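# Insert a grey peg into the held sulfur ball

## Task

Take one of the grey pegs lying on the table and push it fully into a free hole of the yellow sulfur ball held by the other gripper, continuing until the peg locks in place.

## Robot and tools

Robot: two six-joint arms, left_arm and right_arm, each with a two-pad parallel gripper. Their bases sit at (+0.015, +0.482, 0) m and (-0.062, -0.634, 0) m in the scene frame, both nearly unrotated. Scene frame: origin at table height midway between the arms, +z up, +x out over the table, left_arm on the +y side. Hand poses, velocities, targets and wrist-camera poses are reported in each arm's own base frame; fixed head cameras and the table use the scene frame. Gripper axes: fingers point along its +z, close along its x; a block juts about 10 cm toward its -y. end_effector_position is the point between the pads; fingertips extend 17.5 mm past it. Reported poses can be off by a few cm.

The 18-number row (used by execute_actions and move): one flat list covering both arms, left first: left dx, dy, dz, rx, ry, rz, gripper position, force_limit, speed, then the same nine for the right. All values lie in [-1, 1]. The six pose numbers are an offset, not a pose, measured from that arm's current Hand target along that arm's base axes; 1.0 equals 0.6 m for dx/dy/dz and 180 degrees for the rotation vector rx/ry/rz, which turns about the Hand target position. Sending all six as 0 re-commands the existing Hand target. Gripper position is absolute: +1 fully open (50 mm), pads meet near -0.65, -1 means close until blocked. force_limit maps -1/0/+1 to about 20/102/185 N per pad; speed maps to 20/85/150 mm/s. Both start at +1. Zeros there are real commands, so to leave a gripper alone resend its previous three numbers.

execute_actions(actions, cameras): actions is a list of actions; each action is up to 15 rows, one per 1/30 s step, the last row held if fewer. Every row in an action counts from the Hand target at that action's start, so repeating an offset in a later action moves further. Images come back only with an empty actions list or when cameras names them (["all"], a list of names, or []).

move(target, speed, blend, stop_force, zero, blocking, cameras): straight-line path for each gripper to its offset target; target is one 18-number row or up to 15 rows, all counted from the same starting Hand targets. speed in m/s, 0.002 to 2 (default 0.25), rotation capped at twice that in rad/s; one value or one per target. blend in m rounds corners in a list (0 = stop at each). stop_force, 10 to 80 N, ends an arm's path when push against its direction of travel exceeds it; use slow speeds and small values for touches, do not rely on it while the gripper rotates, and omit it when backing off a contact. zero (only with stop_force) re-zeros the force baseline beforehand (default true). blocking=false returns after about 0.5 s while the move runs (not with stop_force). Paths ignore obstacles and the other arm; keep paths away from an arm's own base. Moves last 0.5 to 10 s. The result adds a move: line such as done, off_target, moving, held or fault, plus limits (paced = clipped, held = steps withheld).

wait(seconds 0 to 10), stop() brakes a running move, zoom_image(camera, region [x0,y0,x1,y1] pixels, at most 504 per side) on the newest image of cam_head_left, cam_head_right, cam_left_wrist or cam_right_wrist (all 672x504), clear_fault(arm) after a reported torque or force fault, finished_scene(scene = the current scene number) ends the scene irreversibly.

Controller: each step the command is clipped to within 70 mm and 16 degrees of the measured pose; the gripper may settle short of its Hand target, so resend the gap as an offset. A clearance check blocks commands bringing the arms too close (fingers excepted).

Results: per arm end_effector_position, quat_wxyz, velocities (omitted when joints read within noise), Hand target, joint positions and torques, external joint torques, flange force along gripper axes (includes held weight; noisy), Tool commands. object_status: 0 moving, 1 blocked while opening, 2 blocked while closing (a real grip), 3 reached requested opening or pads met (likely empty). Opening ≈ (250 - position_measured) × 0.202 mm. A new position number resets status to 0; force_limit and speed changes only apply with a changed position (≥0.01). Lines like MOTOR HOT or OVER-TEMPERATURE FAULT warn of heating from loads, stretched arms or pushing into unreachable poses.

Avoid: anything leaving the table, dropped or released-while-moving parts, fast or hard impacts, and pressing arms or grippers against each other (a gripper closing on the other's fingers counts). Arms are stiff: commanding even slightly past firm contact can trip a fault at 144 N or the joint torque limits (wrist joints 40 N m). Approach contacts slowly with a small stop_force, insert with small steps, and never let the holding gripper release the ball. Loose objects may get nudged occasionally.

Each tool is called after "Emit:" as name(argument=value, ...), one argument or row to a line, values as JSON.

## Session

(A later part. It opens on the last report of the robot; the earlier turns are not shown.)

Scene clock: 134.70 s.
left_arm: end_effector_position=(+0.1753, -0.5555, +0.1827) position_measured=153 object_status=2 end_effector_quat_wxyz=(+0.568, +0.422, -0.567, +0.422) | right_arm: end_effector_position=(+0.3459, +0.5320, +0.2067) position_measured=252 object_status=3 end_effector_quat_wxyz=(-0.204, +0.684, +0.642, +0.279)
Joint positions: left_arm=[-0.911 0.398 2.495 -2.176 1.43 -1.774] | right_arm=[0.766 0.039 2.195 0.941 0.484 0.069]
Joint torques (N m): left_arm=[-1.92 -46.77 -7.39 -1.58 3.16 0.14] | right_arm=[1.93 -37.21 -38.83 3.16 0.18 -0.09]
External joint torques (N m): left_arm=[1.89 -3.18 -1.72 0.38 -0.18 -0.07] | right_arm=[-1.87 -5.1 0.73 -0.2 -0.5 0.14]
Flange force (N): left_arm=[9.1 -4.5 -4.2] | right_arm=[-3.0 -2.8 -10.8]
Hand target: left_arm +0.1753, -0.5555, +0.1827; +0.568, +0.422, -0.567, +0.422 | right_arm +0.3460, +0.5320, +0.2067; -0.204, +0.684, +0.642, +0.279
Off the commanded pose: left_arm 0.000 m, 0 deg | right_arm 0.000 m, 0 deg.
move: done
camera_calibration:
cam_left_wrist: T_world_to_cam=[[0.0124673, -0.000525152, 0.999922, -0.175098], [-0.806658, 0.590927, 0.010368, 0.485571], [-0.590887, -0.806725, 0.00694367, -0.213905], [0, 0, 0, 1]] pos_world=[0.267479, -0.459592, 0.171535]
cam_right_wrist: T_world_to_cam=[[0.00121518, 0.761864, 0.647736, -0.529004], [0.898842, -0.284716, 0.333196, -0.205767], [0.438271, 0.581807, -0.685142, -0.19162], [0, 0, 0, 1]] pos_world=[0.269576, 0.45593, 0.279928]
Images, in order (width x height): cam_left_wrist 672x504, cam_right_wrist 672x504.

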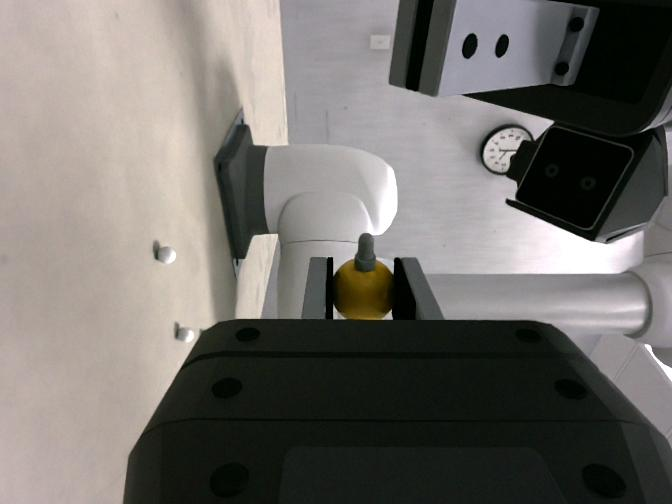

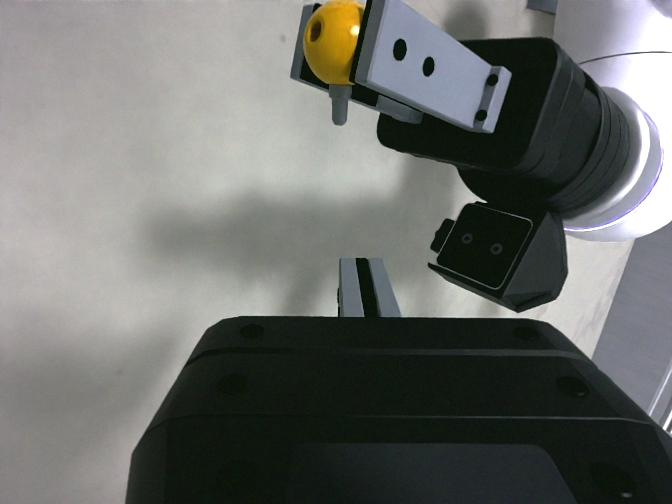

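Emit:
execute_actions(
  actions=[
    [[0,0,0,0,0,0,-1,0.5,-1,0,0,0,0,0,0,-0.35,-0.5,0]],
  ],
)

Emit:
move(
  target=[
    [0,0,0,0,0,0,-1,0.5,-1,-0.03,0,-0.02,0,0,0,-0.35,-0.5,0],
    [0,0,0,0,0,0,-1,0.5,-1,-0.0828,0,-0.02,0,0,0,-0.35,-0.5,0],
  ],
  speed=[0.08,0.04],
)

Emit:
execute_actions(
  actions=[
    [[0,0,0,0,0,0,-1,0.5,-1,0,0,0,0,0,0,-1,-0.5,-1]],
    [[0,0,0,0,0,0,-1,0.5,-1,0,0,0,0,0,0,-1,-0.5,-1]],
  ],
  cameras=["cam_left_wrist","cam_right_wrist"],
)

Emit:
zoom_image(
  camera="cam_right_wrist",
  region=[320, 190, 410, 290],
)

Emit:
move(
  target=[
    [0,0,0,0,0,0,-1,0.5,-1,0.0008,0.0008,0,0,0,0.014,-1,-0.5,-1],
  ],
  speed=0.02,
  cameras=["cam_left_wrist","cam_right_wrist"],
)

Emit:
zoom_image(
  camera="cam_right_wrist",
  region=[320, 190, 410, 290],
)

Emit:
zoom_image(
  camera="cam_left_wrist",
  region=[340, 220, 400, 285],
)

Scene clock: 137.70 s.
left_arm: end_effector_position=(+0.1753, -0.5555, +0.1827) position_measured=153 object_status=2 end_effector_quat_wxyz=(+0.568, +0.422, -0.567, +0.422) | right_arm: end_effector_position=(+0.3460, +0.5320, +0.2067) position_measured=205 object_status=3 end_effector_quat_wxyz=(-0.204, +0.684, +0.642, +0.279)
Joint positions: left_arm=[-0.911 0.398 2.495 -2.176 1.43 -1.774] | right_arm=[0.765 0.039 2.195 0.941 0.484 0.069]
Joint torques (N m): left_arm=[-1.75 -47.07 -7.6 -1.52 3.21 0.18] | right_arm=[0.2 -36.96 -38.31 3.18 -0.03 -0.12]
External joint torques (N m): left_arm=[1.87 -2.94 -1.43 0.32 -0.23 -0.11] | right_arm=[-0.25 -5.2 0.24 -0.21 -0.3 0.17]
Flange force (N): left_arm=[8.6 -4.1 -4.2] | right_arm=[-0.2 -4.8 -10.0]
Hand target: left_arm +0.1753, -0.5555, +0.1827; +0.568, +0.422, -0.567, +0.422 | right_arm +0.3460, +0.5320, +0.2067; -0.204, +0.684, +0.642, +0.279
Off the commanded pose: left_arm 0.000 m, 0 deg | right_arm 0.000 m, 0 deg.

Scene clock: 139.50 s.
left_arm: end_effector_position=(+0.1753, -0.5555, +0.1827) position_measured=153 object_status=2 end_effector_quat_wxyz=(+0.568, +0.422, -0.567, +0.422) | right_arm: end_effector_position=(+0.2964, +0.5320, +0.1947) position_measured=205 object_status=3 end_effector_quat_wxyz=(-0.204, +0.684, +0.642, +0.279)
Joint positions: left_arm=[-0.911 0.398 2.495 -2.176 1.43 -1.774] | right_arm=[0.845 0.004 2.259 0.965 0.417 0.098]
Joint torques (N m): left_arm=[-1.43 -46.99 -7.68 -1.56 3.11 0.17] | right_arm=[-1.15 -32.54 -37.72 3.04 -0.13 -0.15]
External joint torques (N m): left_arm=[1.45 -3.3 -1.38 0.36 -0.12 -0.09] | right_arm=[1.22 -5.21 0.26 -0.32 -0.24 0.2]
Flange force (N): left_arm=[9.3 -3.2 -3.6] | right_arm=[0.0 0.0 0.0]
Hand target: left_arm +0.1753, -0.5555, +0.1827; +0.568, +0.422, -0.567, +0.422 | right_arm +0.2963, +0.5320, +0.1947; -0.204, +0.684, +0.642, +0.279
Off the commanded pose: left_arm 0.000 m, 0 deg | right_arm 0.000 m, 0 deg.
move: done

Scene clock: 140.70 s.
left_arm: end_effector_position=(+0.1753, -0.5555, +0.1827) position_measured=153 object_status=2 end_effector_quat_wxyz=(+0.568, +0.422, -0.567, +0.422) | right_arm: end_effector_position=(+0.2963, +0.5320, +0.1947) position_measured=236 object_status=2 end_effector_quat_wxyz=(-0.204, +0.684, +0.642, +0.279)
Joint positions: left_arm=[-0.911 0.398 2.495 -2.176 1.43 -1.774] | right_arm=[0.845 0.004 2.259 0.965 0.417 0.098]
Joint torques (N m): left_arm=[-1.02 -47.85 -7.48 -1.65 3.65 0.18] | right_arm=[0.16 -31.87 -35.89 2.63 0.07 -0.08]
External joint torques (N m): left_arm=[0.78 -2 -1.49 0.47 -0.67 -0.11] | right_arm=[-0.16 -5.71 -1.48 0.09 -0.45 0.13]
External joint torques at the end of the 1st action: left_arm=[1.11 -2.13 -1.45 0.48 -0.63 -0.12] | right_arm=[-0.23 -5.93 -1.45 0.07 -0.52 0.11]
Flange force (N): left_arm=[6.8 -3.5 -1.4] | right_arm=[0.0 0.0 0.0]
Flange force at the end of the 1st action (N): left_arm=[7.1 -3.8 -2.2] | right_arm=[0.0 0.0 0.0]
Hand target: left_arm +0.1753, -0.5555, +0.1827; +0.568, +0.422, -0.567, +0.422 | right_arm +0.2963, +0.5320, +0.1947; -0.204, +0.684, +0.642, +0.279
Off the commanded pose: left_arm 0.000 m, 0 deg | right_arm 0.000 m, 0 deg.
camera_calibration:
cam_left_wrist: T_world_to_cam=[[0.0124083, -0.00060659, 0.999923, -0.175118], [-0.806611, 0.590991, 0.010368, 0.485567], [-0.590952, -0.806678, 0.00684391, -0.213988], [0, 0, 0, 1]] pos_world=[0.26738, -0.459692, 0.171535]
cam_right_wrist: T_world_to_cam=[[0.00128424, 0.761842, 0.647762, -0.521183], [0.898842, -0.284775, 0.333146, -0.157145], [0.438271, 0.581807, -0.685141, -0.178104], [0, 0, 0, 1]] pos_world=[0.219976, 0.45593, 0.267928]
Images, in order (width x height): cam_left_wrist 672x504, cam_right_wrist 672x504.

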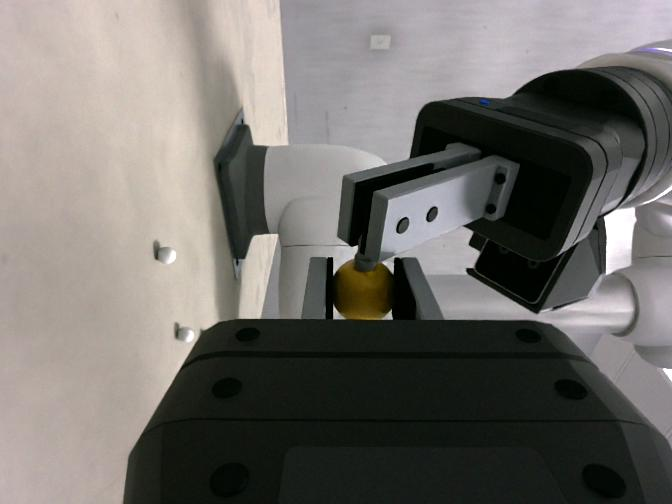

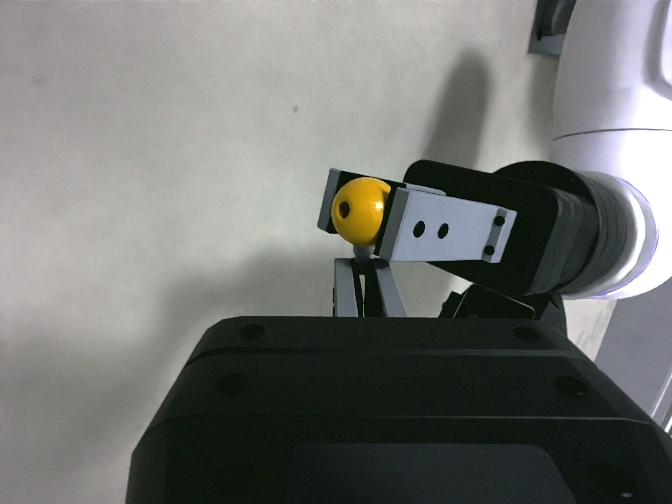

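Scaled by 5.040 from the camera's 672x504 image, which has a finer 960x720 frame.

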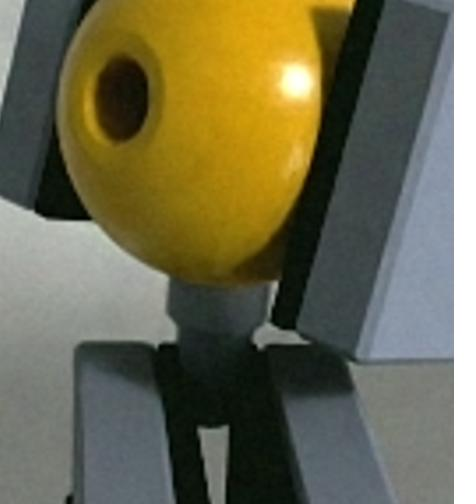

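Scene clock: 142.10 s.
left_arm: end_effector_position=(+0.1753, -0.5555, +0.1827) position_measured=153 object_status=2 end_effector_quat_wxyz=(+0.568, +0.422, -0.567, +0.422) | right_arm: end_effector_position=(+0.2968, +0.5325, +0.1947) position_measured=236 object_status=2 end_effector_quat_wxyz=(-0.210, +0.670, +0.657, +0.275)
Joint positions: left_arm=[-0.911 0.398 2.495 -2.176 1.43 -1.774] | right_arm=[0.829 0.011 2.251 0.982 0.455 0.037]
Joint torques (N m): left_arm=[-2.05 -48.05 -7.1 -1.21 3.81 0.18] | right_arm=[-0.01 -32.47 -36.03 2.57 -0.29 -0.12]
External joint torques (N m): left_arm=[2.05 -2.08 -1.9 0.01 -0.83 -0.11] | right_arm=[0.12 -6.2 -1.29 0.17 0.04 0.17]
Flange force (N): left_arm=[7.2 -5.3 -2.7] | right_arm=[1.8 -4.1 -11.5]
Hand target: left_arm +0.1753, -0.5555, +0.1827; +0.568, +0.422, -0.567, +0.422 | right_arm +0.2968, +0.5325, +0.1947; -0.210, +0.670, +0.657, +0.275
Off the commanded pose: left_arm 0.000 m, 0 deg | right_arm 0.000 m, 0 deg.
move: done
camera_calibration:
cam_left_wrist: T_world_to_cam=[[0.0124677, -0.000526155, 0.999922, -0.175097], [-0.806611, 0.590992, 0.0103683, 0.485508], [-0.590951, -0.806677, 0.0069439, -0.213925], [0, 0, 0, 1]] pos_world=[0.267379, -0.459592, 0.171535]
cam_right_wrist: T_world_to_cam=[[-0.032208, 0.761135, 0.647793, -0.511307], [0.910491, -0.245002, 0.333138, -0.182034], [0.412274, 0.600539, -0.685115, -0.180896], [0, 0, 0, 1]] pos_world=[0.223851, 0.45321, 0.267928]
Images, in order (width x height): cam_left_wrist 672x504, cam_right_wrist 672x504.

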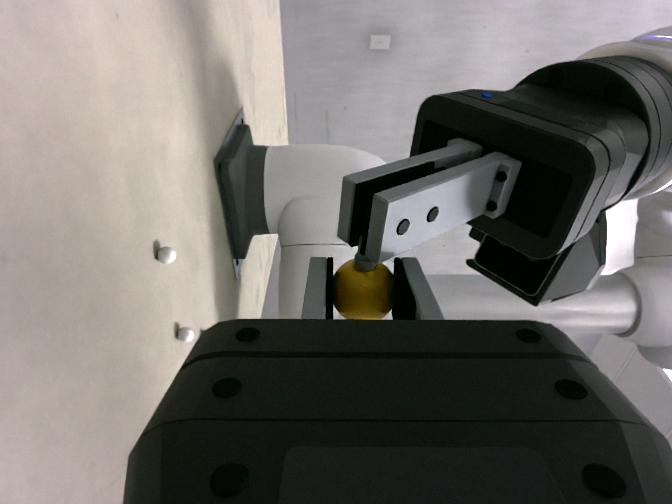

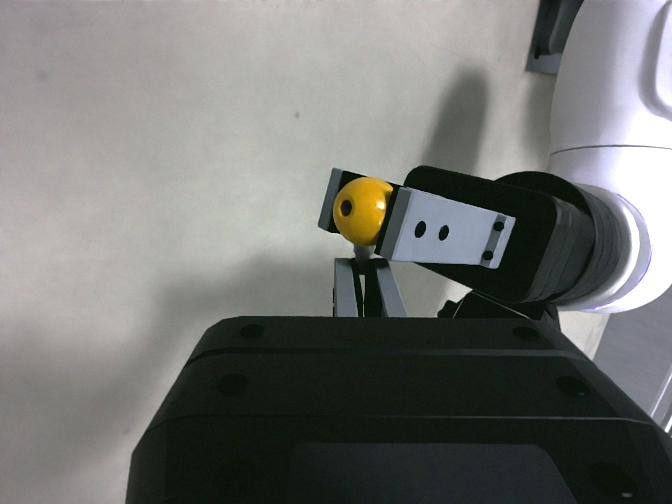

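Scaled by 5.040 from the camera's 672x504 image, which has a finer 960x720 frame.

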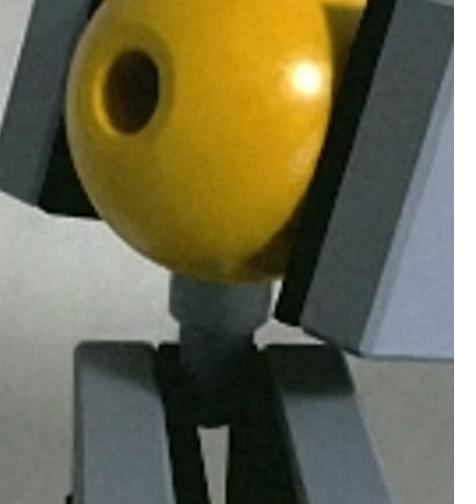

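Scaled by 7.754 from the camera's 672x504 image, which has a finer 960x720 frame.

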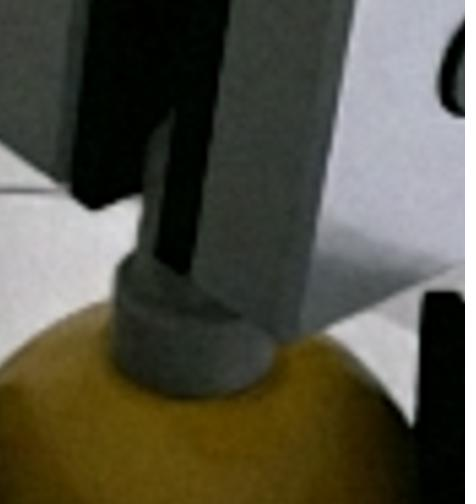

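Emit:
execute_actions(
  actions=[
    [[0,0,0,0,0,0,-1,0.5,-1,0,0,0,0,0,0,-0.35,-0.99,-1]],
  ],
)

Emit:
move(
  target=[
    [0,0,0,0,0,0,-1,0.5,-1,0.04,0.0,0,0,0,0,-0.35,-0.99,-1],
    [0,0,0,0,0,0,-1,0.5,-1,0.083,0.0,0.02,0,0,-0.014,-0.35,-0.99,-1],
  ],
  speed=0.1,
  cameras=["cam_left_wrist","cam_right_wrist"],
)

Emit:
zoom_image(
  camera="cam_right_wrist",
  region=[310, 50, 370, 130],
)

Emit:
zoom_image(
  camera="cam_left_wrist",
  region=[340, 220, 400, 285],
)

Scene clock: 143.60 s.
left_arm: end_effector_position=(+0.1753, -0.5555, +0.1827) position_measured=153 object_status=2 end_effector_quat_wxyz=(+0.568, +0.422, -0.567, +0.422) | right_arm: end_effector_position=(+0.2968, +0.5325, +0.1947) position_measured=205 object_status=3 end_effector_quat_wxyz=(-0.210, +0.670, +0.657, +0.275)
Joint positions: left_arm=[-0.911 0.398 2.495 -2.176 1.43 -1.774] | right_arm=[0.829 0.011 2.251 0.983 0.455 0.037]
Joint torques (N m): left_arm=[-1.92 -47 -7.58 -1.56 3.14 0.16] | right_arm=[0.48 -33.5 -37.72 3.05 0.01 -0.09]
External joint torques (N m): left_arm=[1.97 -3.19 -1.49 0.35 -0.16 -0.08] | right_arm=[-0.45 -5.38 0.26 -0.29 -0.27 0.14]
Flange force (N): left_arm=[9.0 -4.2 -4.5] | right_arm=[-0.1 -4.4 -11.4]
Hand target: left_arm +0.1753, -0.5555, +0.1827; +0.568, +0.422, -0.567, +0.422 | right_arm +0.2968, +0.5325, +0.1947; -0.210, +0.670, +0.657, +0.275
Off the commanded pose: left_arm 0.000 m, 0 deg | right_arm 0.000 m, 0 deg.

Scene clock: 145.00 s.
left_arm: end_effector_position=(+0.1753, -0.5555, +0.1827) position_measured=153 object_status=2 end_effector_quat_wxyz=(+0.568, +0.422, -0.567, +0.422) | right_arm: end_effector_position=(+0.3466, +0.5325, +0.2067) position_measured=205 object_status=3 end_effector_quat_wxyz=(-0.204, +0.684, +0.642, +0.279)
Joint positions: left_arm=[-0.911 0.398 2.495 -2.176 1.43 -1.774] | right_arm=[0.765 0.04 2.194 0.941 0.485 0.069]
Joint torques (N m): left_arm=[-2.43 -47.08 -7.49 -1.58 3.09 0.16] | right_arm=[0.29 -36.76 -38.44 3.26 -0.05 -0.3]
External joint torques (N m): left_arm=[2.44 -3.19 -1.71 0.36 -0.09 -0.08] | right_arm=[-0.18 -5.6 0.42 -0.31 -0.27 0.35]
Flange force (N): left_arm=[9.0 -5.3 -5.4] | right_arm=[0.5 -5.6 -11.3]
Hand target: left_arm +0.1753, -0.5555, +0.1827; +0.568, +0.422, -0.567, +0.422 | right_arm +0.3466, +0.5325, +0.2067; -0.204, +0.684, +0.642, +0.279
Off the commanded pose: left_arm 0.000 m, 0 deg | right_arm 0.000 m, 0 deg.
move: done
camera_calibration:
cam_left_wrist: T_world_to_cam=[[0.0124677, -0.000526155, 0.999922, -0.175097], [-0.806611, 0.590992, 0.0103683, 0.485567], [-0.590951, -0.806677, 0.0069439, -0.214006], [0, 0, 0, 1]] pos_world=[0.267379, -0.459692, 0.171535]
cam_right_wrist: T_world_to_cam=[[0.00123953, 0.761801, 0.64781, -0.529385], [0.898855, -0.284749, 0.333135, -0.206225], [0.438245, 0.581874, -0.685101, -0.192253], [0, 0, 0, 1]] pos_world=[0.270276, 0.45643, 0.279928]
Images, in order (width x height): cam_left_wrist 672x504, cam_right_wrist 672x504.

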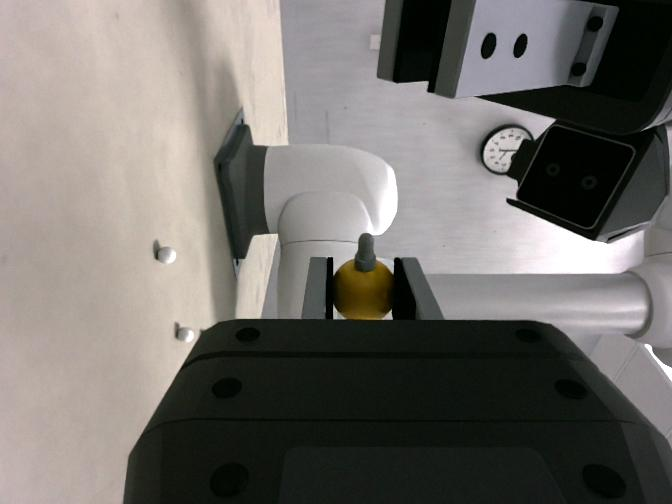

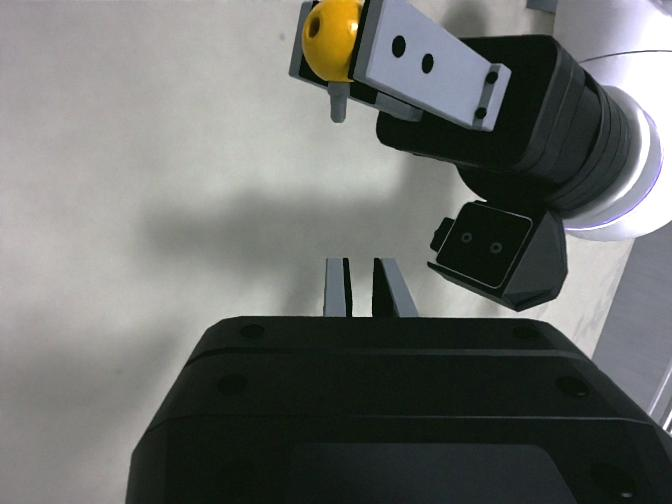

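Scaled by 6.300 from the camera's 672x504 image, which has a finer 960x720 frame.

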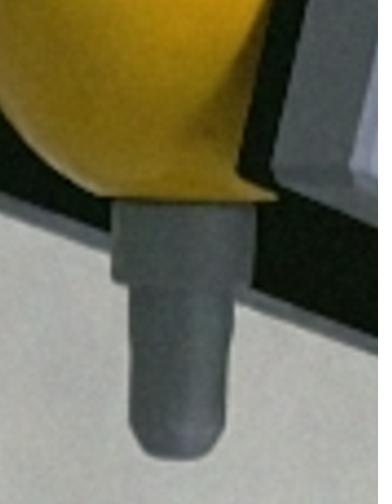

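Scaled by 7.754 from the camera's 672x504 image, which has a finer 960x720 frame.

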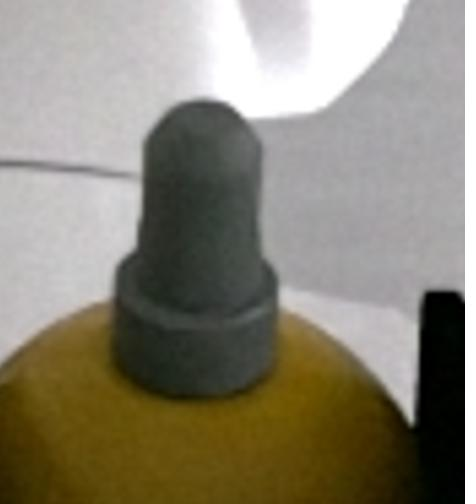

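Emit:
finished_scene(
  scene=1,
)

The scene is finished: the task was done.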